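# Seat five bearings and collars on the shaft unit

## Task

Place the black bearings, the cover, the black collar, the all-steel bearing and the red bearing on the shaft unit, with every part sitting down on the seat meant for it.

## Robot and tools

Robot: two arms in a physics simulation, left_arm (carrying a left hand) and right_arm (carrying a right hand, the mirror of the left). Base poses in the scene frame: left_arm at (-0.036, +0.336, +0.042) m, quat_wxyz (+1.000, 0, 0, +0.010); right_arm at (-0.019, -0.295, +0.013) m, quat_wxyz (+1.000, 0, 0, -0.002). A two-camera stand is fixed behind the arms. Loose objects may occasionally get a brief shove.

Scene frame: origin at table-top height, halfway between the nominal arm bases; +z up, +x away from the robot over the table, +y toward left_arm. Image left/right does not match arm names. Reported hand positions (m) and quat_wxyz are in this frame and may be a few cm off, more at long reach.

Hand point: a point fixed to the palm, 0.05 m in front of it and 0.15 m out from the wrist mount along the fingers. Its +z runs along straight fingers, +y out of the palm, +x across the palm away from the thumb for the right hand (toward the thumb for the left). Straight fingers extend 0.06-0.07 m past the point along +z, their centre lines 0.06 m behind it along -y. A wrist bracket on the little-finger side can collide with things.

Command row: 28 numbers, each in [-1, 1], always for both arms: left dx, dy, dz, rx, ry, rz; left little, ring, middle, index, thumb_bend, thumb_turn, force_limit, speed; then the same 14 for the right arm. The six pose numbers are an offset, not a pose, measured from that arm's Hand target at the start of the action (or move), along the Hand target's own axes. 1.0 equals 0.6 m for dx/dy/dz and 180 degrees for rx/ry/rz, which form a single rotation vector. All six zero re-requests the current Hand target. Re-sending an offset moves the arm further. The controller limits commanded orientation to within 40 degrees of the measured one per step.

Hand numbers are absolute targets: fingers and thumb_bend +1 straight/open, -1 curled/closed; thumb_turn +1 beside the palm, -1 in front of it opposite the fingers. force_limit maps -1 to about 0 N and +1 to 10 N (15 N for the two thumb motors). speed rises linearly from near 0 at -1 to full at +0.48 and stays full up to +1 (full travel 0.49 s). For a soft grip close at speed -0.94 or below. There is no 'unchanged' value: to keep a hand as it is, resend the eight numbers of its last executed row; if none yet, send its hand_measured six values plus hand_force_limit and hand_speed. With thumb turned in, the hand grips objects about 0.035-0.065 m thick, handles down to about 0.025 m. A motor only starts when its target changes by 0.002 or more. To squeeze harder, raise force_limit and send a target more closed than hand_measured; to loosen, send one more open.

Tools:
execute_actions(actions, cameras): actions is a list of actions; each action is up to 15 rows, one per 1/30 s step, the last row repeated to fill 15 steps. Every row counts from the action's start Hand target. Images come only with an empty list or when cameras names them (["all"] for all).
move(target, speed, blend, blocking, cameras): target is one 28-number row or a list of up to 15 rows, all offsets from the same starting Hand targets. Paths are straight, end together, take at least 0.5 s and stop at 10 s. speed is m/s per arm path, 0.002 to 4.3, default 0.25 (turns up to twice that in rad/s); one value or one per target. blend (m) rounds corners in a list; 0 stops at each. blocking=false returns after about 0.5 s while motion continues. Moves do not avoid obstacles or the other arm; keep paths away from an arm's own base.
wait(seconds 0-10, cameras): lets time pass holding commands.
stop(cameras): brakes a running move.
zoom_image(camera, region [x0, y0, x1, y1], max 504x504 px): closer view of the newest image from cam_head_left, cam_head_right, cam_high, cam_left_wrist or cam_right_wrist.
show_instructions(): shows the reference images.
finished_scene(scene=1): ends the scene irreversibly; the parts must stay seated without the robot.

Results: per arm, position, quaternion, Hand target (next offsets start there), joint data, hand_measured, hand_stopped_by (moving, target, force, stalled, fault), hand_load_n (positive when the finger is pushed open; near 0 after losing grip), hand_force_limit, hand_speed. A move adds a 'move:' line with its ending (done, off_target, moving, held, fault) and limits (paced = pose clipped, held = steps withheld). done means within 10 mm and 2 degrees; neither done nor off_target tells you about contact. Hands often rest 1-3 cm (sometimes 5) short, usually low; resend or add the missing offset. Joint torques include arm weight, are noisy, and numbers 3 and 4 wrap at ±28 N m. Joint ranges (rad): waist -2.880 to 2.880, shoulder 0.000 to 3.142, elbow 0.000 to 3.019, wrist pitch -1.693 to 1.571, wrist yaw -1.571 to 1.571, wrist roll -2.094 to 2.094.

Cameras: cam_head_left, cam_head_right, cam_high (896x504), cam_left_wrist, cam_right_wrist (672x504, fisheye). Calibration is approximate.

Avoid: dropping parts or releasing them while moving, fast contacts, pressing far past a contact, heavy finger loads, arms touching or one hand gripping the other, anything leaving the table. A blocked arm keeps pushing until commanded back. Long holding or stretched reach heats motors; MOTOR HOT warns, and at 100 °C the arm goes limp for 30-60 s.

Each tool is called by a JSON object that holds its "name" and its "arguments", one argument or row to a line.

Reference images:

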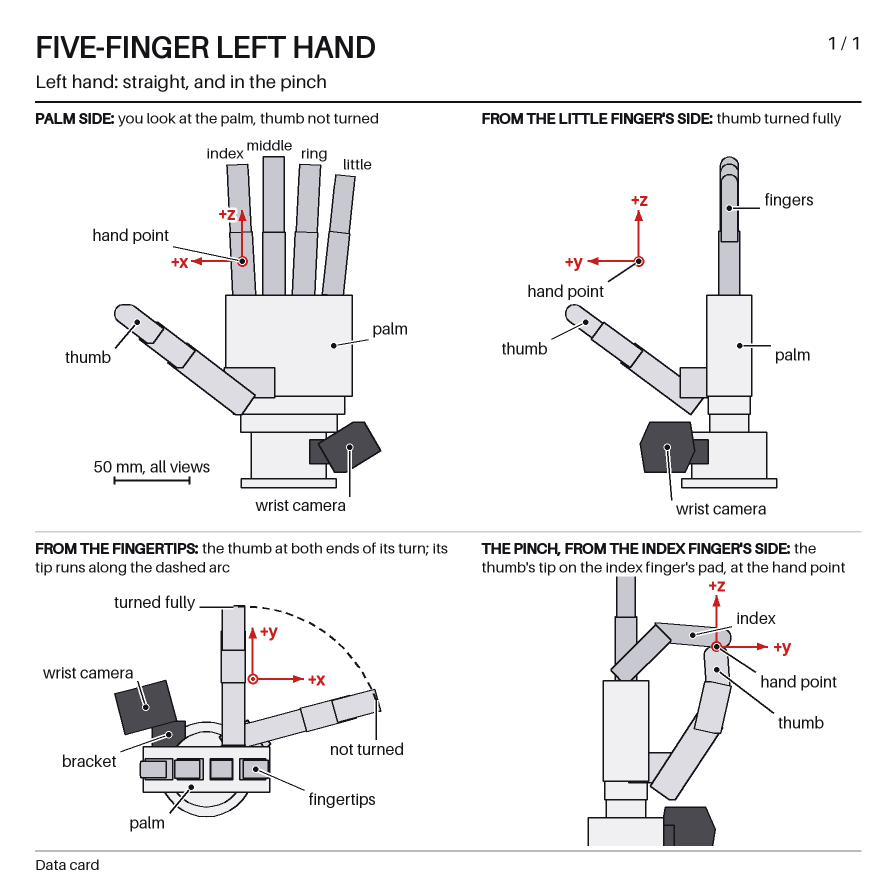

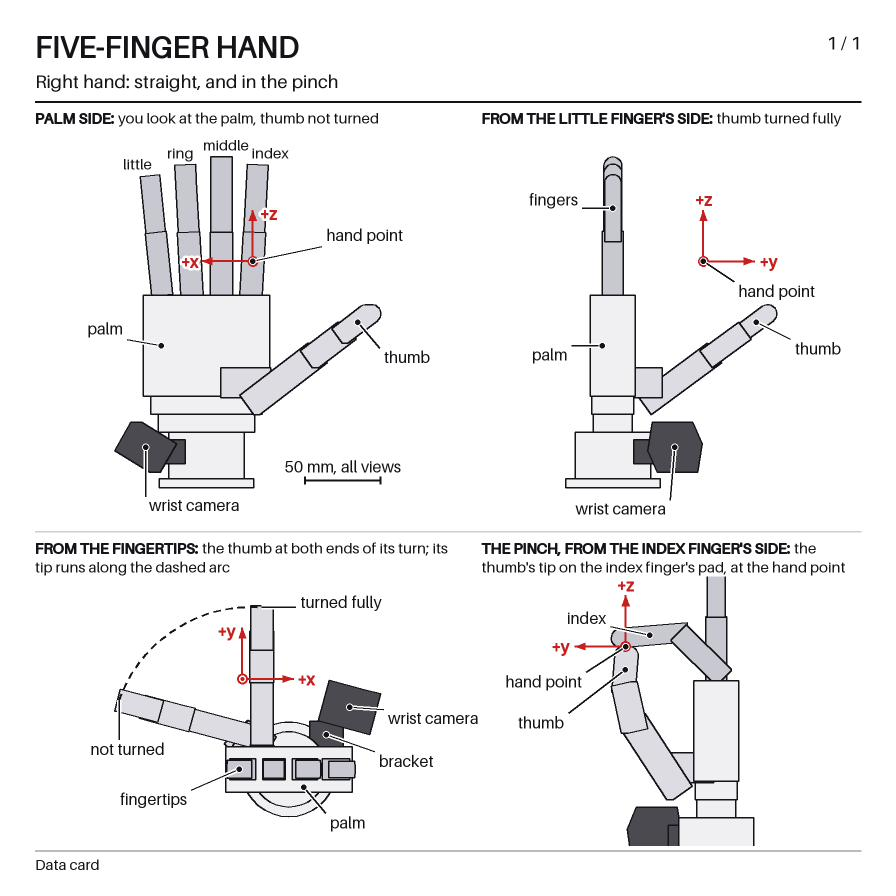

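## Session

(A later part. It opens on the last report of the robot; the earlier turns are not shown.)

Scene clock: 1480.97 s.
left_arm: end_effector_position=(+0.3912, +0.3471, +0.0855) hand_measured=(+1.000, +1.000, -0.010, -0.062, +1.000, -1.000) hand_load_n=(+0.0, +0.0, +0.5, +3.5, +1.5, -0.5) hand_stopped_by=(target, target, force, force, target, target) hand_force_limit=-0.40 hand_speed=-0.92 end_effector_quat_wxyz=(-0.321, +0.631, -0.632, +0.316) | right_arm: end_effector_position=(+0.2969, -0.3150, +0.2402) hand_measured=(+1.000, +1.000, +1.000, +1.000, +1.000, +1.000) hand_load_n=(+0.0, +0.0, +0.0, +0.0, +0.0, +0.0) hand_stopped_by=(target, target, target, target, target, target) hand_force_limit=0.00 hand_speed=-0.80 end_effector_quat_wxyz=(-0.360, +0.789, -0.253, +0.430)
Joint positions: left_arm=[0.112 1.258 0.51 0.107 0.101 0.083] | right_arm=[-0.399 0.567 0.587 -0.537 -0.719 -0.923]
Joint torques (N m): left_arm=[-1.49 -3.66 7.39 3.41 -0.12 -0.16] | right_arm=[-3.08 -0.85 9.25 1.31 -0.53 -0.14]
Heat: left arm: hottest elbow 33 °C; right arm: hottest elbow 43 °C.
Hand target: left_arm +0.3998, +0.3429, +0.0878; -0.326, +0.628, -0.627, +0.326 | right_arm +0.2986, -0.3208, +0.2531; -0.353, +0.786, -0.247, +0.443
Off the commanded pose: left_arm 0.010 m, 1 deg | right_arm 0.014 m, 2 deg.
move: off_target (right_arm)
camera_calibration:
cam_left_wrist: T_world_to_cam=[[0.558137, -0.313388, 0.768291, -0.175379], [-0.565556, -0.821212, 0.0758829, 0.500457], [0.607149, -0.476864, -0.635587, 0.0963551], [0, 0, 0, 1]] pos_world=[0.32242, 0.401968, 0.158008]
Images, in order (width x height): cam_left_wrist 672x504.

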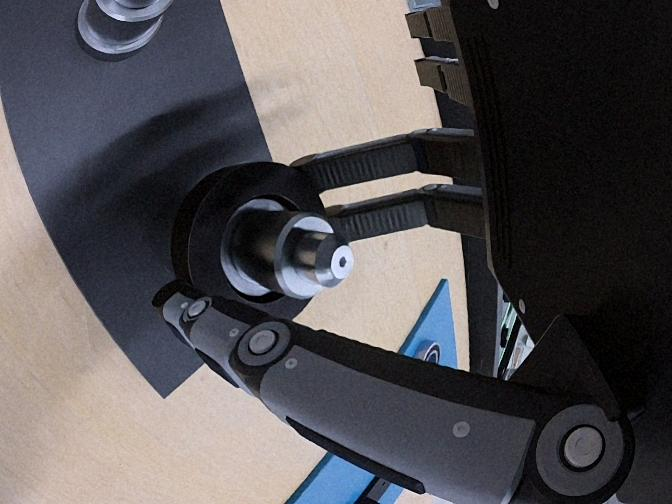

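{"name": "zoom_image", "arguments": {
  "camera": "cam_left_wrist",
  "region": [215, 190, 275, 250]
}}

{"name": "zoom_image", "arguments": {
  "camera": "cam_left_wrist",
  "region": [215, 245, 275, 305]
}}

Scaled by 8.400 from the camera's 672x504 image, which has a finer 960x720 frame.

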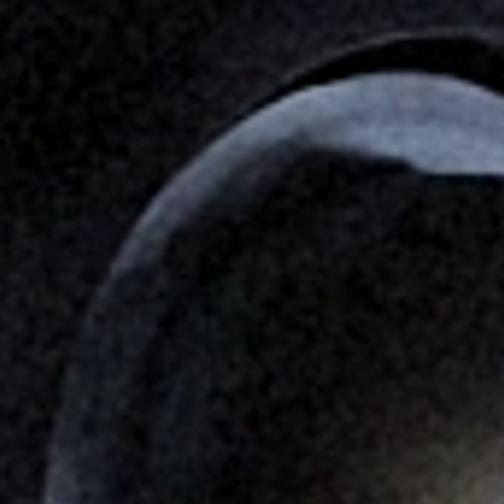

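Scaled by 8.400 from the camera's 672x504 image, which has a finer 960x720 frame.

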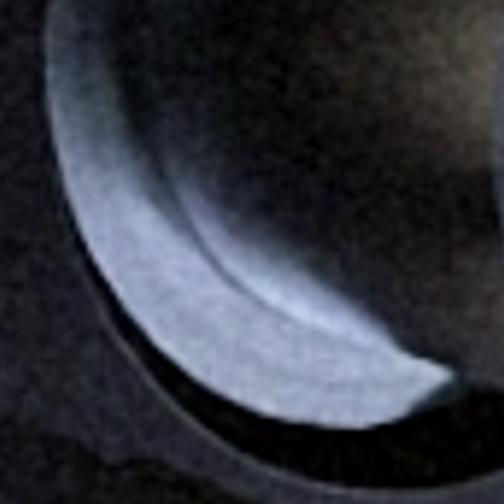

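{"name": "move", "arguments": {
  "target": [
    [0, -0.0845, -0.0594, 0, 0, 0, 1, 1, -0.1, -0.1, 1, -1, -0.4, -0.92, 0, 0, 0, 0, 0, 0, 1, 1, 1, 1, 1, 1, 0, -0.8],
    [-0.1867, -0.0883, -0.054, 0, 0, 0, 1, 1, -0.1, -0.1, 1, -1, -0.4, -0.92, 0, 0, 0, 0, 0, 0, 1, 1, 1, 1, 1, 1, 0, -0.8]
  ],
  "speed": 0.1,
  "cameras": ["cam_left_wrist"]
}}

{"name": "zoom_image", "arguments": {
  "camera": "cam_left_wrist",
  "region": [130, 130, 380, 380]
}}

Scene clock: 1562.97 s.
left_arm: end_effector_position=(+0.3856, +0.4424, +0.1302) hand_measured=(+1.000, +1.000, -0.010, -0.062, +1.000, -1.000) hand_load_n=(+0.0, +0.0, +0.0, +0.0, +0.0, +0.0) hand_stopped_by=(target, target, force, force, target, target) hand_force_limit=-0.40 hand_speed=-0.92 end_effector_quat_wxyz=(-0.309, +0.638, -0.628, +0.323) | right_arm: end_effector_position=(+0.2969, -0.3150, +0.2402) hand_measured=(+1.000, +1.000, +1.000, +1.000, +1.000, +1.000) hand_load_n=(-0.5, +0.0, +0.0, +0.0, +0.0, +0.0) hand_stopped_by=(target, target, target, target, target, target) hand_force_limit=0.00 hand_speed=-0.80 end_effector_quat_wxyz=(-0.360, +0.789, -0.253, +0.430)
Joint positions: left_arm=[0.416 1.225 0.643 -0.113 0.355 0.253] | right_arm=[-0.399 0.567 0.587 -0.537 -0.719 -0.923]
Joint torques (N m): left_arm=[-0.21 -4.31 12 1.63 0.16 0.12] | right_arm=[-3.02 -0.97 9.31 1.24 -0.53 -0.1]
Heat: left arm: hottest elbow 34 °C; right arm: hottest elbow 43 °C.
Hand target: left_arm +0.4036, +0.4548, +0.1496; -0.326, +0.628, -0.627, +0.326 | right_arm +0.2986, -0.3208, +0.2531; -0.353, +0.786, -0.247, +0.443
Off the commanded pose: left_arm 0.029 m, 2 deg | right_arm 0.014 m, 2 deg.
move: off_target (left_arm, right_arm)
camera_calibration:
cam_left_wrist: T_world_to_cam=[[0.564363, -0.289202, 0.773212, -0.190485], [-0.563395, -0.819528, 0.104692, 0.566937], [0.603392, -0.494708, -0.625446, 0.181619], [0, 0, 0, 1]] pos_world=[0.317324, 0.499381, 0.201524]
Images, in order (width x height): cam_left_wrist 672x504.

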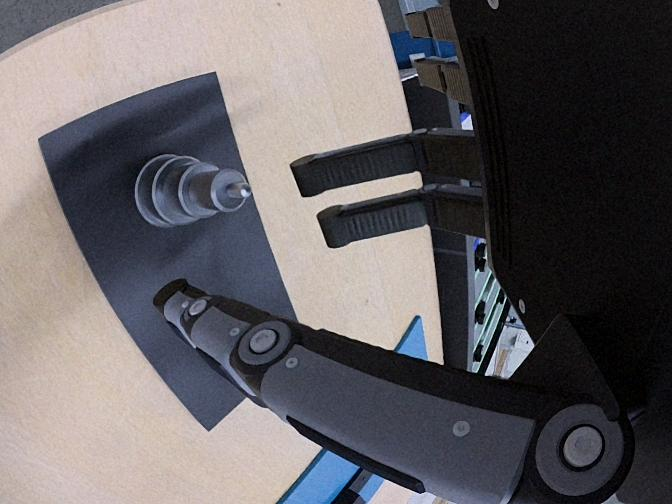

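Scaled by 2.016 from the camera's 672x504 image, which has a finer 960x720 frame.

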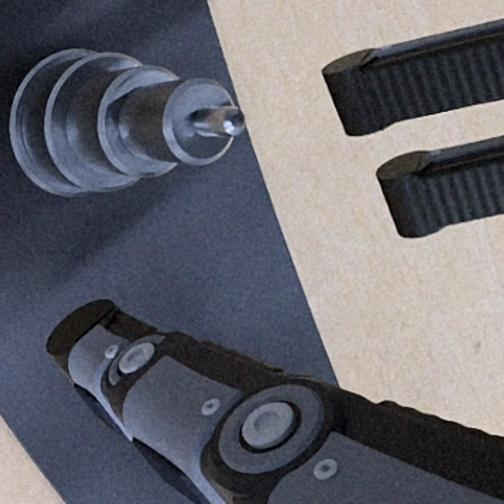

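{"name": "wait", "arguments": {
  "seconds": 0.2,
  "cameras": ["cam_head_left", "cam_head_right", "cam_high"]
}}

{"name": "zoom_image", "arguments": {
  "camera": "cam_head_right",
  "region": [230, 180, 350, 300]
}}

{"name": "zoom_image", "arguments": {
  "camera": "cam_high",
  "region": [540, 80, 680, 200]
}}

Scene clock: 1570.43 s.
left_arm: end_effector_position=(+0.3856, +0.4425, +0.1302) hand_measured=(+1.000, +1.000, -0.010, -0.062, +1.000, -1.000) hand_load_n=(+0.0, +0.0, +0.0, +0.0, +0.0, +0.0) hand_stopped_by=(target, target, force, force, target, target) hand_force_limit=-0.40 hand_speed=-0.92 end_effector_quat_wxyz=(-0.309, +0.637, -0.628, +0.323) | right_arm: end_effector_position=(+0.2969, -0.3150, +0.2402) hand_measured=(+1.000, +1.000, +1.000, +1.000, +1.000, +1.000) hand_load_n=(+0.0, +0.0, +0.0, +0.0, +0.0, +0.0) hand_stopped_by=(target, target, target, target, target, target) hand_force_limit=0.00 hand_speed=-0.80 end_effector_quat_wxyz=(-0.360, +0.789, -0.253, +0.430)
Joint positions: left_arm=[0.416 1.225 0.643 -0.113 0.355 0.254] | right_arm=[-0.399 0.567 0.587 -0.537 -0.719 -0.923]
Joint torques (N m): left_arm=[-0.09 -4.37 12 1.55 0.16 0.14] | right_arm=[-3.19 -0.79 9.25 1.24 -0.53 -0.12]
Heat: left arm: hottest elbow 35 °C; right arm: hottest elbow 43 °C.
Hand target: left_arm +0.4036, +0.4548, +0.1496; -0.326, +0.628, -0.627, +0.326 | right_arm +0.2986, -0.3208, +0.2531; -0.353, +0.786, -0.247, +0.443
Off the commanded pose: left_arm 0.029 m, 2 deg | right_arm 0.014 m, 2 deg.
wait: 0.20 s; at rest from the start
Images, in order (width x height): cam_head_left 896x504, cam_head_right 896x504, cam_high 896x504.

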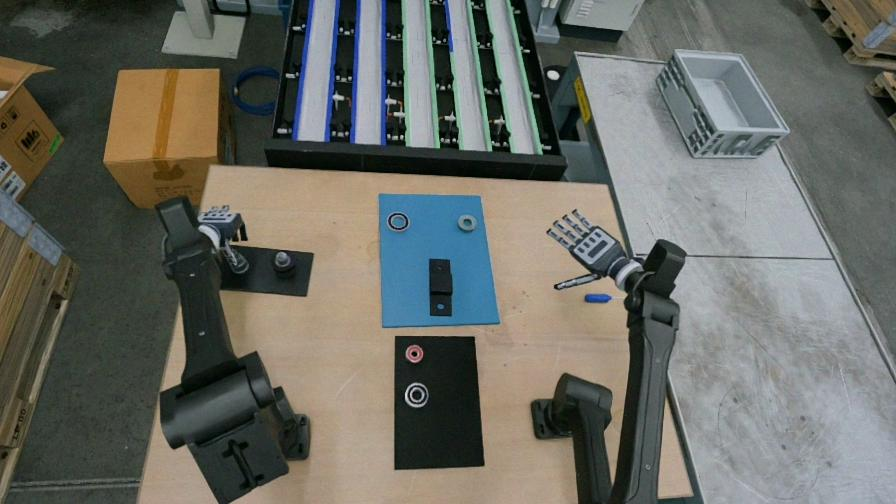

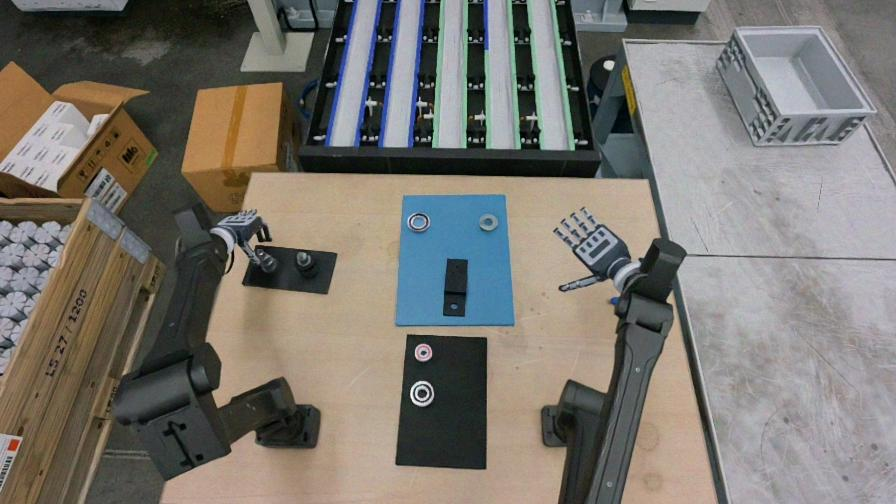

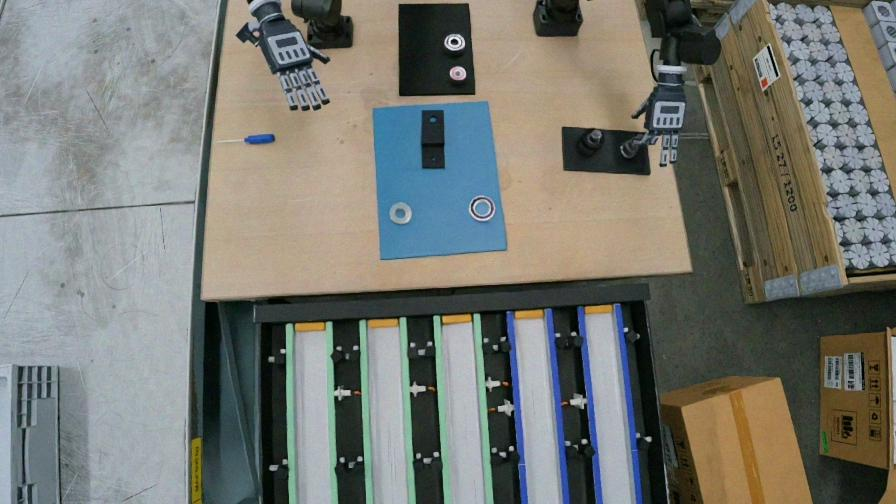

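Scaled by 4.200 from the camera's 896x504 image, which has a finer 1280x720 frame.

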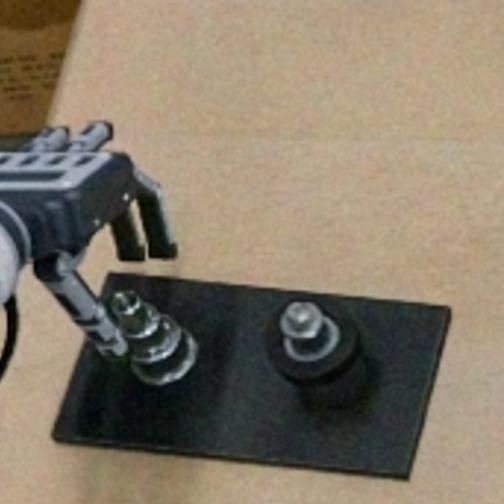

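Scaled by 3.600 from the camera's 896x504 image, which has a finer 1280x720 frame.

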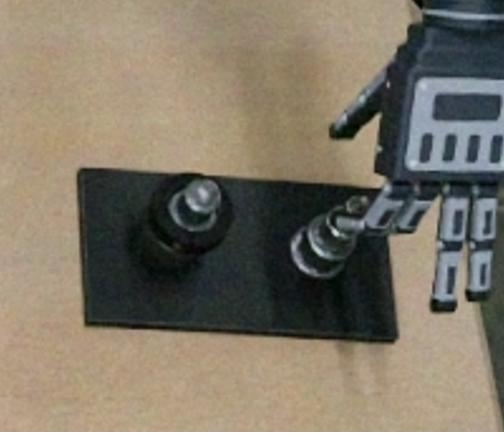

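{"name": "wait", "arguments": {
  "seconds": 0.1,
  "cameras": ["cam_left_wrist"]
}}

{"name": "zoom_image", "arguments": {
  "camera": "cam_left_wrist",
  "region": [130, 140, 260, 240]
}}

Scene clock: 1576.73 s.
left_arm: end_effector_position=(+0.3856, +0.4425, +0.1302) hand_measured=(+1.000, +1.000, -0.010, -0.062, +1.000, -1.000) hand_load_n=(+0.0, +0.0, +0.0, +0.0, +0.0, +0.0) hand_stopped_by=(target, target, force, force, target, target) hand_force_limit=-0.40 hand_speed=-0.92 end_effector_quat_wxyz=(-0.309, +0.637, -0.628, +0.323) | right_arm: end_effector_position=(+0.2969, -0.3150, +0.2402) hand_measured=(+1.000, +1.000, +1.000, +1.000, +1.000, +1.000) hand_load_n=(+0.0, +0.0, +0.0, +0.0, +0.0, -0.5) hand_stopped_by=(target, target, target, target, target, target) hand_force_limit=0.00 hand_speed=-0.80 end_effector_quat_wxyz=(-0.360, +0.789, -0.253, +0.430)
Joint positions: left_arm=[0.416 1.225 0.643 -0.113 0.355 0.254] | right_arm=[-0.399 0.567 0.587 -0.537 -0.719 -0.923]
Joint torques (N m): left_arm=[0.03 -4.37 12 1.58 0.16 0.15] | right_arm=[-3.08 -0.85 9.21 1.24 -0.51 -0.13]
Heat: left arm: hottest elbow 35 °C; right arm: hottest elbow 43 °C.
Hand target: left_arm +0.4036, +0.4548, +0.1496; -0.326, +0.628, -0.627, +0.326 | right_arm +0.2986, -0.3208, +0.2531; -0.353, +0.786, -0.247, +0.443
Off the commanded pose: left_arm 0.029 m, 2 deg | right_arm 0.014 m, 2 deg.
wait: 0.10 s; at rest from the start
camera_calibration:
cam_left_wrist: T_world_to_cam=[[0.564289, -0.289628, 0.773106, -0.190228], [-0.563581, -0.819441, 0.104371, 0.567018], [0.603286, -0.494603, -0.62563, 0.181638], [0, 0, 0, 1]] pos_world=[0.317324, 0.499381, 0.201524]
Images, in order (width x height): cam_left_wrist 672x504.

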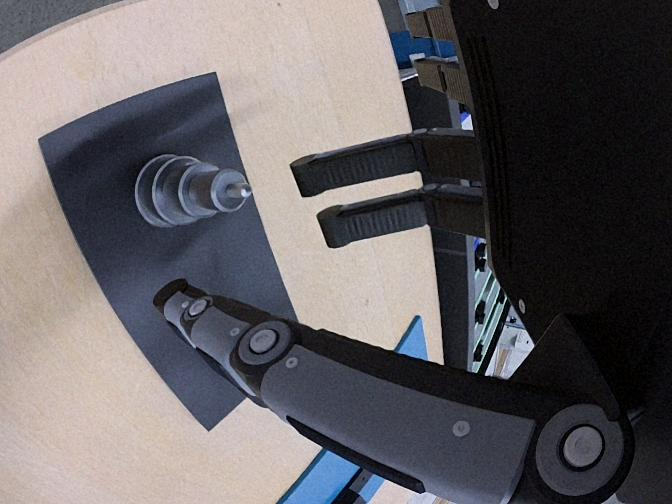

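Scaled by 3.877 from the camera's 672x504 image, which has a finer 960x720 frame.

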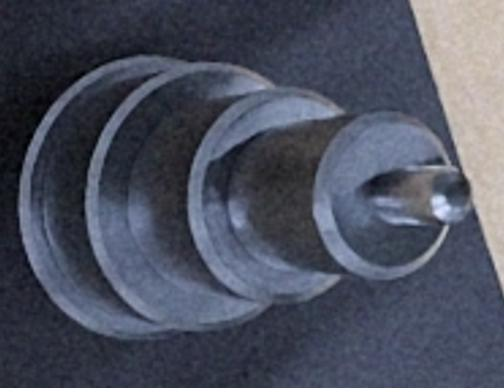

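{"name": "move", "arguments": {
  "target": [
    [0, -0.0273, -0.0192, 0, 0, 0, 1, 1, 1, 1, 1, -1, 0, 0, 0, 0, 0, 0, 0, 0, 1, 1, 1, 1, 1, 1, 0, -0.8],
    [0.1867, -0.0273, -0.0192, 0, 0, 0, 1, 1, 1, 1, 1, 1, 0, 0, 0, 0, 0, 0, 0, 0, 1, 1, 1, 1, 1, 1, 0, -0.8]
  ],
  "speed": 0.12,
  "cameras": ["cam_left_wrist"]
}}

{"name": "zoom_image", "arguments": {
  "camera": "cam_left_wrist",
  "region": [100, 120, 300, 300]
}}

Scene clock: 1669.63 s.
left_arm: end_effector_position=(+0.3991, +0.3465, +0.1602) hand_measured=(+1.000, +1.000, +1.000, +1.000, +1.000, +1.000) hand_load_n=(+0.0, +0.0, +0.0, +0.0, +0.0, +0.0) hand_stopped_by=(target, target, target, target, target, target) hand_force_limit=0.00 hand_speed=0.00 end_effector_quat_wxyz=(-0.317, +0.633, -0.633, +0.314) | right_arm: end_effector_position=(+0.2969, -0.3150, +0.2402) hand_measured=(+1.000, +1.000, +1.000, +1.000, +1.000, +1.000) hand_load_n=(+0.0, +0.0, +0.0, +0.0, +0.0, +0.0) hand_stopped_by=(target, target, target, target, target, target) hand_force_limit=0.00 hand_speed=-0.80 end_effector_quat_wxyz=(-0.360, +0.789, -0.253, +0.430)
Joint positions: left_arm=[0.109 1.123 0.653 -0.179 0.1 0.08] | right_arm=[-0.399 0.567 0.587 -0.537 -0.719 -0.923]
Joint torques (N m): left_arm=[-1.55 -5.36 8.25 2.81 -0.15 -0.14] | right_arm=[-3.08 -0.79 9.32 1.22 -0.51 -0.11]
Heat: left arm: hottest elbow 38 °C; right arm: hottest elbow 44 °C.
Hand target: left_arm +0.4036, +0.3428, +0.1696; -0.326, +0.628, -0.627, +0.326 | right_arm +0.2986, -0.3208, +0.2531; -0.353, +0.786, -0.247, +0.443
Off the commanded pose: left_arm 0.011 m, 2 deg | right_arm 0.014 m, 2 deg.
move: off_target (left_arm, right_arm); target 2's new numbers were sent with left_arm's hand 0.011 m and 2 deg from that target
camera_calibration:
cam_left_wrist: T_world_to_cam=[[0.564416, -0.311554, 0.76444, -0.239858], [-0.565924, -0.820212, 0.0835598, 0.497391], [0.600969, -0.479777, -0.639257, 0.142841], [0, 0, 0, 1]] pos_world=[0.331023, 0.401769, 0.233107]
Images, in order (width x height): cam_left_wrist 672x504.

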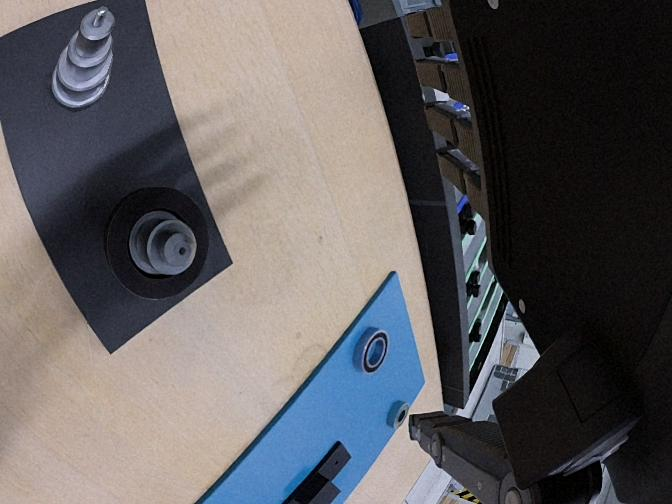

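Scaled by 2.520 from the camera's 672x504 image, which has a finer 960x720 frame.

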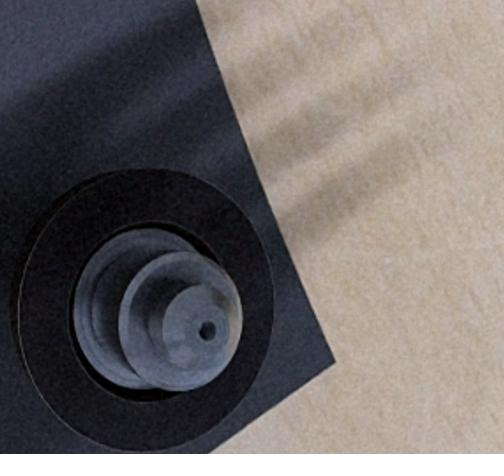

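{"name": "zoom_image", "arguments": {
  "camera": "cam_left_wrist",
  "region": [100, 180, 220, 305]
}}

{"name": "zoom_image", "arguments": {
  "camera": "cam_left_wrist",
  "region": [340, 310, 430, 440]
}}

{"name": "zoom_image", "arguments": {
  "camera": "cam_left_wrist",
  "region": [40, 0, 130, 120]
}}

Scaled by 4.032 from the camera's 672x504 image, which has a finer 960x720 frame.

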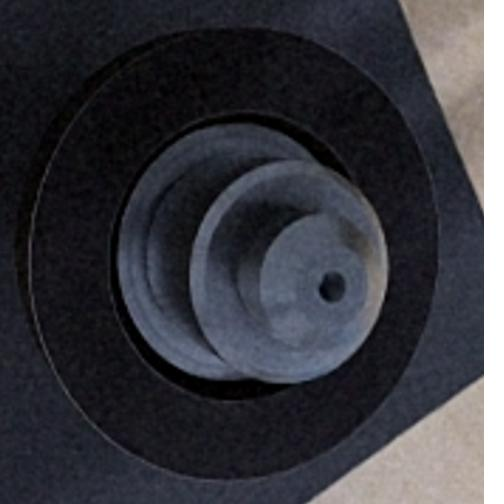

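Scaled by 3.877 from the camera's 672x504 image, which has a finer 960x720 frame.

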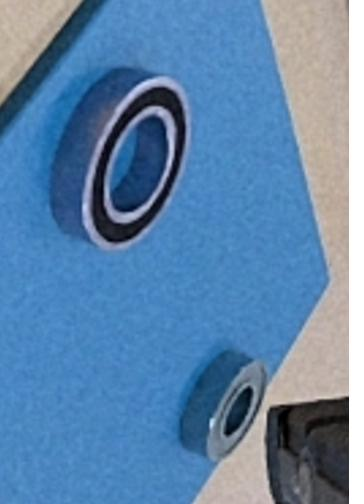

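Scaled by 4.200 from the camera's 672x504 image, which has a finer 960x720 frame.

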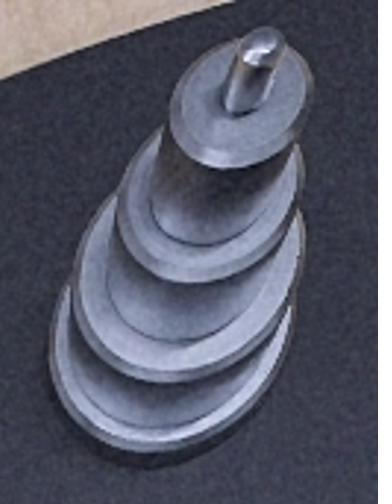

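{"name": "move", "arguments": {
  "target": [-0.28, 0.1553, -0.2268, 0.017, 0, 0, 1, 1, 1, 1, 1, 1, 0, 0, 0, 0, 0, 0, 0, 0, 1, 1, 1, 1, 1, 1, 0, -0.8],
  "speed": 0.2,
  "cameras": ["cam_left_wrist"]
}}

{"name": "zoom_image", "arguments": {
  "camera": "cam_left_wrist",
  "region": [205, 120, 435, 350]
}}

Scene clock: 1718.30 s.
left_arm: end_effector_position=(+0.2334, +0.4979, +0.1573) hand_measured=(+1.000, +1.000, +1.000, +1.000, +1.000, +1.000) hand_load_n=(+0.0, -0.5, +0.0, +0.0, +0.0, +0.0) hand_stopped_by=(target, target, target, target, target, target) hand_force_limit=0.00 hand_speed=0.00 end_effector_quat_wxyz=(-0.330, +0.626, -0.616, +0.346) | right_arm: end_effector_position=(+0.2969, -0.3150, +0.2402) hand_measured=(+1.000, +1.000, +1.000, +1.000, +1.000, +1.000) hand_load_n=(+0.0, -0.5, +0.0, +0.0, +0.0, +0.0) hand_stopped_by=(target, target, target, target, target, target) hand_force_limit=0.00 hand_speed=-0.80 end_effector_quat_wxyz=(-0.360, +0.789, -0.253, +0.430)
Joint positions: left_arm=[0.938 0.894 0.513 -0.474 0.769 0.643] | right_arm=[-0.399 0.567 0.587 -0.537 -0.719 -0.923]
Joint torques (N m): left_arm=[0.03 -0.91 11.32 1.31 0.4 0.12] | right_arm=[-3.14 -0.73 9.28 1.33 -0.53 -0.14]
Heat: left arm: hottest elbow 36 °C; right arm: hottest elbow 44 °C.
Hand target: left_arm +0.2386, +0.5107, +0.1719; -0.343, +0.619, -0.618, +0.342 | right_arm +0.2986, -0.3208, +0.2531; -0.353, +0.786, -0.247, +0.443
Off the commanded pose: left_arm 0.020 m, 2 deg | right_arm 0.014 m, 2 deg.
move: off_target (left_arm, right_arm)
camera_calibration:
cam_left_wrist: T_world_to_cam=[[0.50771, -0.28736, 0.812192, -0.103328], [-0.570609, -0.818475, 0.0671108, 0.530871], [0.645474, -0.497517, -0.579518, 0.30224], [0, 0, 0, 1]] pos_world=[0.160293, 0.555182, 0.223448]
Images, in order (width x height): cam_left_wrist 672x504.

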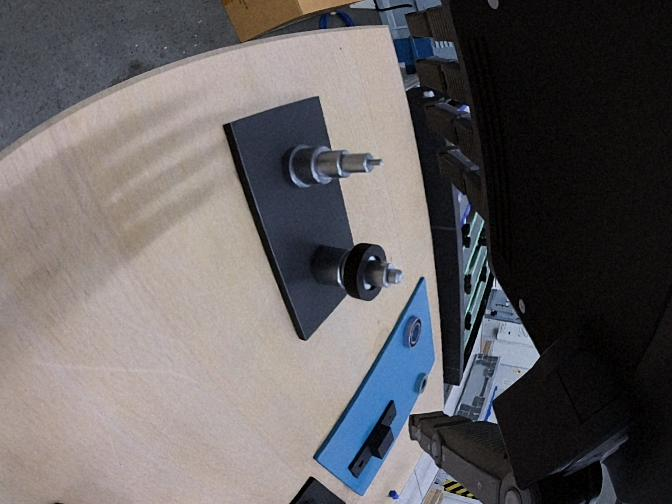

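Scaled by 2.191 from the camera's 672x504 image, which has a finer 960x720 frame.

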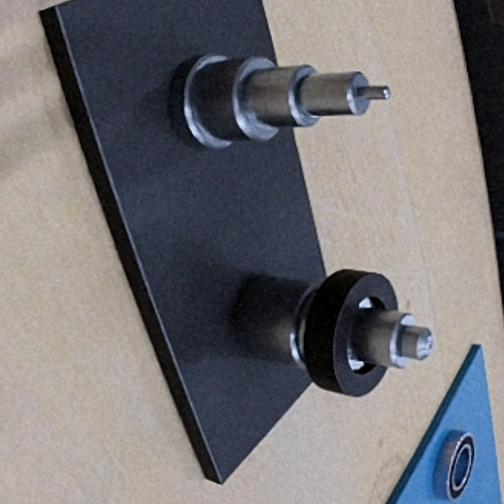

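{"name": "zoom_image", "arguments": {
  "camera": "cam_left_wrist",
  "region": [300, 230, 415, 315]
}}

{"name": "zoom_image", "arguments": {
  "camera": "cam_left_wrist",
  "region": [270, 130, 395, 200]
}}

Scaled by 4.383 from the camera's 672x504 image, which has a finer 960x720 frame.

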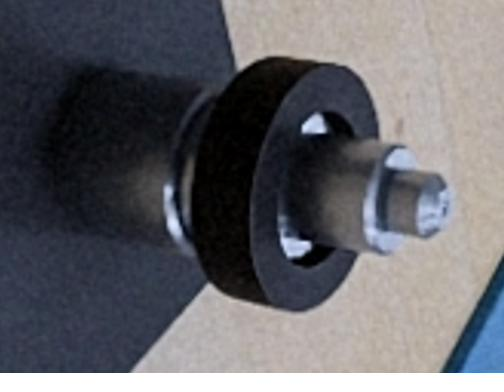

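Scaled by 4.032 from the camera's 672x504 image, which has a finer 960x720 frame.

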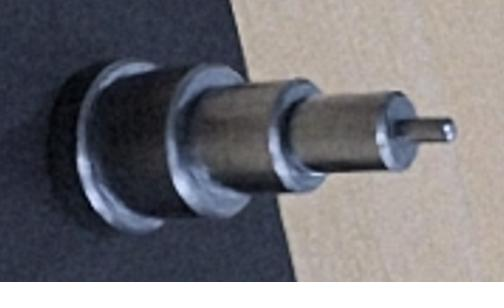

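{"name": "move", "arguments": {
  "target": [
    [0.2745, -0.132, 0.2112, -0.0172, 0, 0, 1, 1, 0.4, 0.4, 1, -1, 0, 0, 0, 0, 0, 0, 0, 0, 1, 1, 1, 1, 1, 1, 0, -0.8],
    [0.2745, -0.1065, 0.227, -0.0172, 0, 0, 1, 1, 0.4, 0.4, 1, -1, 0, 0, 0, 0, 0, 0, 0, 0, 1, 1, 1, 1, 1, 1, 0, -0.8]
  ],
  "speed": 0.15,
  "cameras": ["cam_left_wrist"]
}}

Scene clock: 1814.80 s.
left_arm: end_effector_position=(+0.3735, +0.3483, +0.1412) hand_measured=(+1.000, +1.000, +0.400, +0.400, +1.000, -1.000) hand_load_n=(+0.0, +0.0, +0.0, +0.0, +0.0, +0.0) hand_stopped_by=(target, target, target, target, target, target) hand_force_limit=0.00 hand_speed=0.00 end_effector_quat_wxyz=(-0.316, +0.633, -0.634, +0.314) | right_arm: end_effector_position=(+0.2969, -0.3150, +0.2402) hand_measured=(+1.000, +1.000, +1.000, +1.000, +1.000, +1.000) hand_load_n=(+0.0, +0.0, +0.0, +0.0, +0.0, +0.0) hand_stopped_by=(target, target, target, target, target, target) hand_force_limit=0.00 hand_speed=-0.80 end_effector_quat_wxyz=(-0.360, +0.789, -0.253, +0.430)
Joint positions: left_arm=[0.127 1.076 0.566 -0.144 0.115 0.092] | right_arm=[-0.399 0.567 0.587 -0.537 -0.719 -0.923]
Joint torques (N m): left_arm=[-1.49 -2.9 10.03 2.86 -0.16 -0.15] | right_arm=[-2.96 -1.14 9.26 1.22 -0.5 -0.13]
Heat: left arm: hottest elbow 38 °C; right arm: hottest elbow 45 °C.
Hand target: left_arm +0.3881, +0.3462, +0.1537; -0.326, +0.628, -0.627, +0.326 | right_arm +0.2986, -0.3208, +0.2531; -0.353, +0.786, -0.247, +0.443
Off the commanded pose: left_arm 0.019 m, 2 deg | right_arm 0.014 m, 2 deg.
move: off_target (left_arm, right_arm)
camera_calibration:
cam_left_wrist: T_world_to_cam=[[0.56639, -0.311974, 0.762807, -0.210787], [-0.566397, -0.819705, 0.08531, 0.485742], [0.598662, -0.48037, -0.640974, 0.148142], [0, 0, 0, 1]] pos_world=[0.305824, 0.403569, 0.214306]
Images, in order (width x height): cam_left_wrist 672x504.

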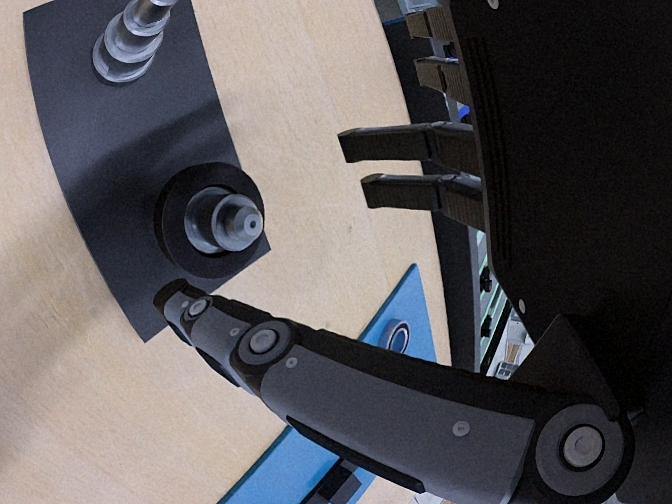

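{"name": "move", "arguments": {
  "target": [0, 0.0458, 0.0363, 0, 0, 0, 1, 1, 0.4, 0.4, 1, -1, 0, 0, 0, 0, 0, 0, 0, 0, 1, 1, 1, 1, 1, 1, 0, -0.8],
  "speed": 0.1,
  "cameras": ["cam_left_wrist"]
}}

{"name": "zoom_image", "arguments": {
  "camera": "cam_left_wrist",
  "region": [130, 130, 400, 340]
}}

Scene clock: 1841.20 s.
left_arm: end_effector_position=(+0.3849, +0.3497, +0.1169) hand_measured=(+1.000, +1.000, +0.400, +0.400, +1.000, -1.000) hand_load_n=(+0.0, +0.0, +0.0, -0.5, +0.0, +0.0) hand_stopped_by=(target, target, target, target, target, target) hand_force_limit=0.00 hand_speed=0.00 end_effector_quat_wxyz=(-0.323, +0.629, -0.631, +0.319) | right_arm: end_effector_position=(+0.2969, -0.3150, +0.2402) hand_measured=(+1.000, +1.000, +1.000, +1.000, +1.000, +1.000) hand_load_n=(+0.0, +0.0, +0.0, +0.0, +0.0, +0.0) hand_stopped_by=(target, target, target, target, target, target) hand_force_limit=0.00 hand_speed=-0.80 end_effector_quat_wxyz=(-0.360, +0.789, -0.253, +0.430)
Joint positions: left_arm=[0.125 1.158 0.535 -0.01 0.114 0.091] | right_arm=[-0.399 0.567 0.587 -0.537 -0.719 -0.923]
Joint torques (N m): left_arm=[-1.55 -3.49 7.77 2.81 -0.17 -0.15] | right_arm=[-3.02 -0.73 9.24 1.28 -0.53 -0.11]
Heat: left arm: hottest elbow 40 °C; right arm: hottest elbow 45 °C.
Hand target: left_arm +0.3902, +0.3462, +0.1188; -0.326, +0.628, -0.627, +0.326 | right_arm +0.2986, -0.3208, +0.2531; -0.353, +0.786, -0.247, +0.443
Off the commanded pose: left_arm 0.007 m, 1 deg | right_arm 0.014 m, 2 deg.
move: off_target (right_arm)
camera_calibration:
cam_left_wrist: T_world_to_cam=[[0.550546, -0.314592, 0.77326, -0.192479], [-0.568048, -0.819939, 0.0708564, 0.497847], [0.611735, -0.478259, -0.630118, 0.119422], [0, 0, 0, 1]] pos_world=[0.315715, 0.404767, 0.188811]
Images, in order (width x height): cam_left_wrist 672x504.

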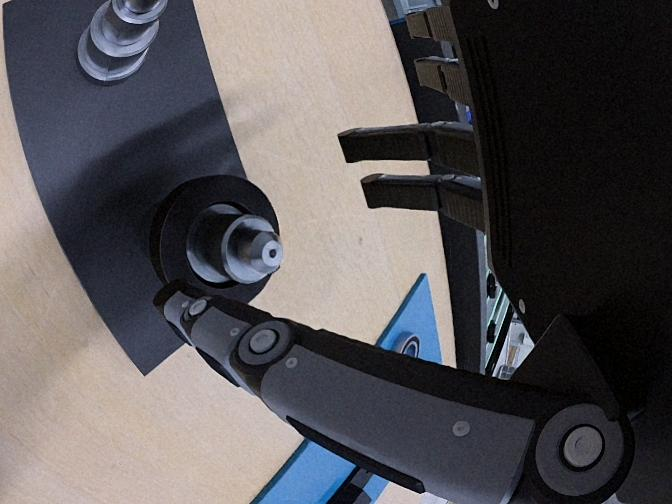

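Scaled by 1.867 from the camera's 672x504 image, which has a finer 960x720 frame.

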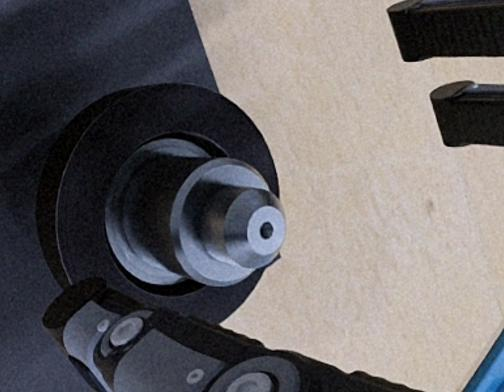

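{"name": "move", "arguments": {
  "target": [0.0067, 0.0212, 0.0047, 0, 0, 0, 1, 1, 0.4, 0.4, 1, -1, 0, 0, 0, 0, 0, 0, 0, 0, 1, 1, 1, 1, 1, 1, 0, -0.8],
  "speed": 0.08,
  "cameras": ["cam_left_wrist"]
}}

{"name": "zoom_image", "arguments": {
  "camera": "cam_left_wrist",
  "region": [130, 130, 400, 340]
}}

Scene clock: 1856.57 s.
left_arm: end_effector_position=(+0.3809, +0.3462, +0.1061) hand_measured=(+1.000, +1.000, +0.400, +0.400, +1.000, -1.000) hand_load_n=(+0.0, +0.0, +0.0, +0.0, +0.0, +0.0) hand_stopped_by=(target, target, target, target, target, target) hand_force_limit=0.00 hand_speed=0.00 end_effector_quat_wxyz=(-0.324, +0.629, -0.630, +0.319) | right_arm: end_effector_position=(+0.2969, -0.3150, +0.2402) hand_measured=(+1.000, +1.000, +1.000, +1.000, +1.000, +1.000) hand_load_n=(+0.0, +0.0, +0.0, +0.0, +0.0, +0.0) hand_stopped_by=(target, target, target, target, target, target) hand_force_limit=0.00 hand_speed=-0.80 end_effector_quat_wxyz=(-0.360, +0.789, -0.253, +0.430)
Joint positions: left_arm=[0.115 1.169 0.506 0.034 0.105 0.085] | right_arm=[-0.399 0.567 0.587 -0.537 -0.719 -0.923]
Joint torques (N m): left_arm=[-1.55 -3.43 7.45 2.82 -0.16 -0.16] | right_arm=[-2.73 -0.73 9.4 1.33 -0.54 -0.13]
Heat: left arm: hottest elbow 38 °C; right arm: hottest elbow 45 °C.
Hand target: left_arm +0.3850, +0.3421, +0.1065; -0.326, +0.628, -0.627, +0.326 | right_arm +0.2986, -0.3208, +0.2531; -0.353, +0.786, -0.247, +0.443
Off the commanded pose: left_arm 0.006 m, 1 deg | right_arm 0.014 m, 2 deg.
move: off_target (right_arm)
camera_calibration:
cam_left_wrist: T_world_to_cam=[[0.548771, -0.314566, 0.774531, -0.182454], [-0.567514, -0.820479, 0.068868, 0.493554], [0.613823, -0.47735, -0.628776, 0.112099], [0, 0, 0, 1]] pos_world=[0.311415, 0.401067, 0.177811]
Images, in order (width x height): cam_left_wrist 672x504.

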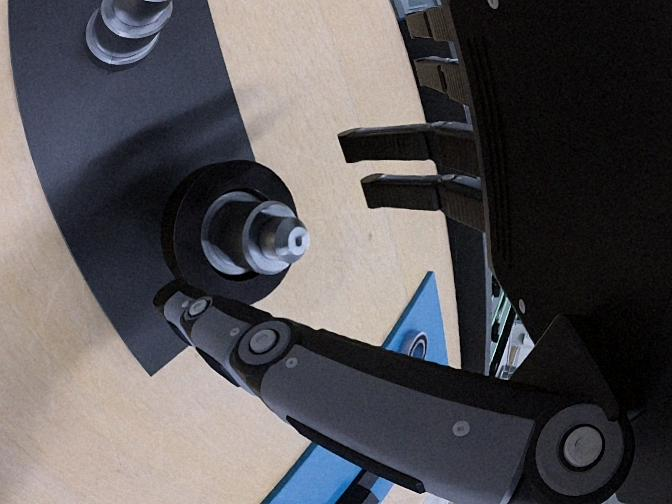

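Scaled by 1.867 from the camera's 672x504 image, which has a finer 960x720 frame.

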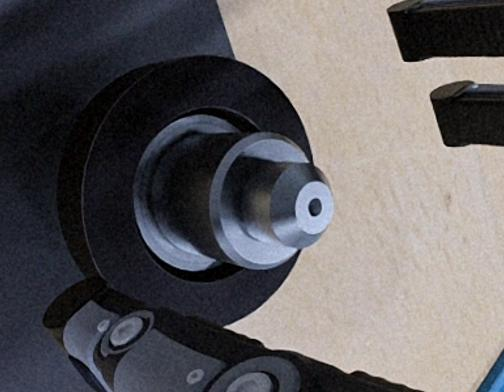

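{"name": "move", "arguments": {
  "target": [0, 0.0259, 0.0182, 0, 0, 0, 1, 1, 0.4, 0.4, 1, -1, 0, 0, 0, 0, 0, 0, 0, 0, 1, 1, 1, 1, 1, 1, 0, -0.8],
  "speed": 0.06,
  "cameras": ["cam_left_wrist"]
}}

{"name": "zoom_image", "arguments": {
  "camera": "cam_left_wrist",
  "region": [130, 130, 400, 340]
}}

Scene clock: 1865.63 s.
left_arm: end_effector_position=(+0.3812, +0.3462, +0.0875) hand_measured=(+1.000, +1.000, +0.400, +0.400, +1.000, -1.000) hand_load_n=(+0.0, +0.0, +0.0, +0.0, +0.0, +0.0) hand_stopped_by=(target, target, target, target, target, target) hand_force_limit=0.00 hand_speed=0.00 end_effector_quat_wxyz=(-0.325, +0.629, -0.630, +0.320) | right_arm: end_effector_position=(+0.2969, -0.3150, +0.2402) hand_measured=(+1.000, +1.000, +1.000, +1.000, +1.000, +1.000) hand_load_n=(+0.0, +0.0, +0.0, +0.0, +0.0, +0.0) hand_stopped_by=(target, target, target, target, target, target) hand_force_limit=0.00 hand_speed=-0.80 end_effector_quat_wxyz=(-0.360, +0.789, -0.253, +0.430)
Joint positions: left_arm=[0.115 1.22 0.479 0.112 0.105 0.085] | right_arm=[-0.399 0.567 0.587 -0.537 -0.719 -0.923]
Joint torques (N m): left_arm=[-1.61 -3.49 7.02 2.92 -0.17 -0.15] | right_arm=[-2.96 -0.56 9.28 1.25 -0.52 -0.11]
Heat: left arm: hottest elbow 38 °C; right arm: hottest elbow 45 °C.
Hand target: left_arm +0.3852, +0.3421, +0.0878; -0.326, +0.628, -0.627, +0.326 | right_arm +0.2986, -0.3208, +0.2531; -0.353, +0.786, -0.247, +0.443
Off the commanded pose: left_arm 0.006 m, 1 deg | right_arm 0.014 m, 2 deg.
move: off_target (right_arm)
camera_calibration:
cam_left_wrist: T_world_to_cam=[[0.548169, -0.314669, 0.774915, -0.167935], [-0.567555, -0.820497, 0.0683055, 0.495203], [0.614322, -0.47725, -0.628363, 0.0999438], [0, 0, 0, 1]] pos_world=[0.311714, 0.401167, 0.159111]
Images, in order (width x height): cam_left_wrist 672x504.

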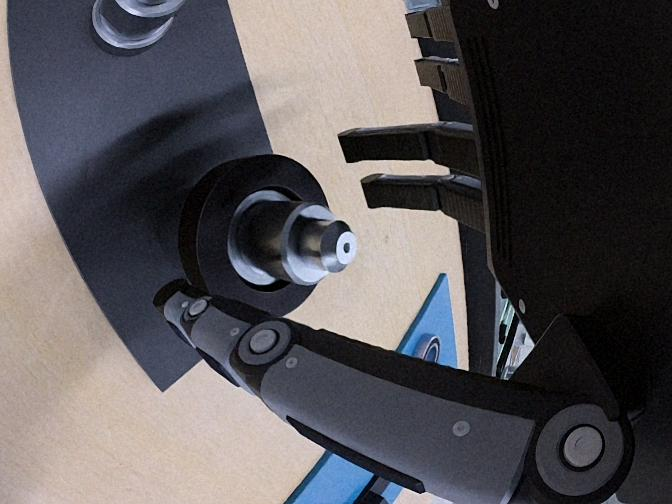

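Scaled by 1.867 from the camera's 672x504 image, which has a finer 960x720 frame.

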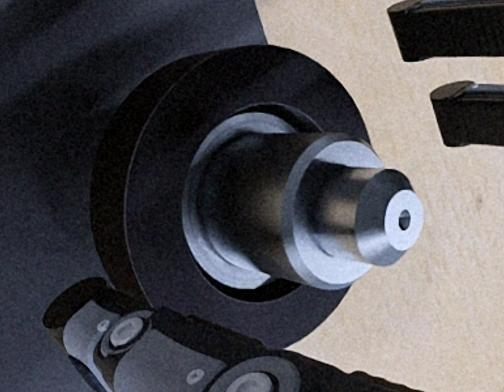

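{"name": "move", "arguments": {
  "target": [0, 0, 0, 0, 0, 0, 1, 1, -0.12, -0.12, 1, -1, 0.0, -0.92, 0, 0, 0, 0, 0, 0, 1, 1, 1, 1, 1, 1, 0, -0.8],
  "speed": 0.06,
  "cameras": ["cam_left_wrist"]
}}

{"name": "zoom_image", "arguments": {
  "camera": "cam_left_wrist",
  "region": [130, 130, 400, 340]
}}

Scene clock: 1880.80 s.
left_arm: end_effector_position=(+0.3840, +0.3462, +0.0889) hand_measured=(+1.000, +1.000, -0.002, -0.120, +1.000, -1.000) hand_load_n=(+0.0, +0.0, +0.0, +0.0, +0.0, +0.0) hand_stopped_by=(target, target, force, target, target, target) hand_force_limit=0.00 hand_speed=-0.92 end_effector_quat_wxyz=(-0.329, +0.627, -0.627, +0.323) | right_arm: end_effector_position=(+0.2969, -0.3150, +0.2402) hand_measured=(+1.000, +1.000, +1.000, +1.000, +1.000, +1.000) hand_load_n=(+0.0, +0.0, +0.0, +0.0, +0.0, +0.0) hand_stopped_by=(target, target, target, target, target, target) hand_force_limit=0.00 hand_speed=-0.80 end_effector_quat_wxyz=(-0.360, +0.789, -0.253, +0.430)
Joint positions: left_arm=[0.114 1.223 0.478 0.13 0.103 0.081] | right_arm=[-0.399 0.567 0.587 -0.537 -0.719 -0.923]
Joint torques (N m): left_arm=[-1.49 -3.72 7.19 2.18 -0.12 -0.11] | right_arm=[-2.96 -0.79 9.25 1.22 -0.53 -0.13]
Heat: left arm: hottest elbow 36 °C; right arm: hottest elbow 45 °C.
Hand target: left_arm +0.3851, +0.3421, +0.0877; -0.326, +0.628, -0.627, +0.326 | right_arm +0.2986, -0.3208, +0.2531; -0.353, +0.786, -0.247, +0.443
Off the commanded pose: left_arm 0.004 m, 0 deg | right_arm 0.014 m, 2 deg.
move: off_target (right_arm)
camera_calibration:
cam_left_wrist: T_world_to_cam=[[0.538569, -0.313348, 0.782149, -0.167994], [-0.566636, -0.821709, 0.0609754, 0.497336], [0.623592, -0.476033, -0.620101, 0.0944118], [0, 0, 0, 1]] pos_world=[0.31341, 0.400968, 0.159616]
Images, in order (width x height): cam_left_wrist 672x504.

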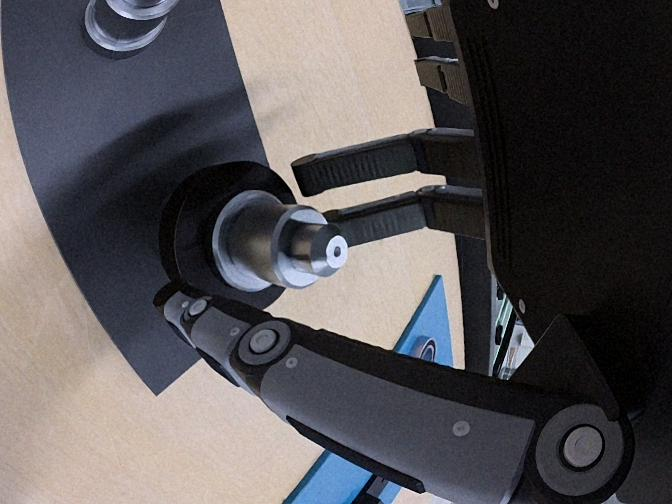

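Scaled by 1.867 from the camera's 672x504 image, which has a finer 960x720 frame.

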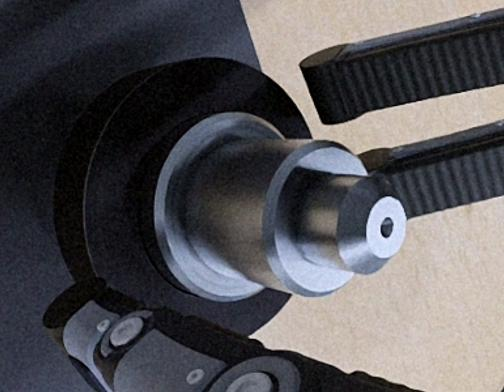

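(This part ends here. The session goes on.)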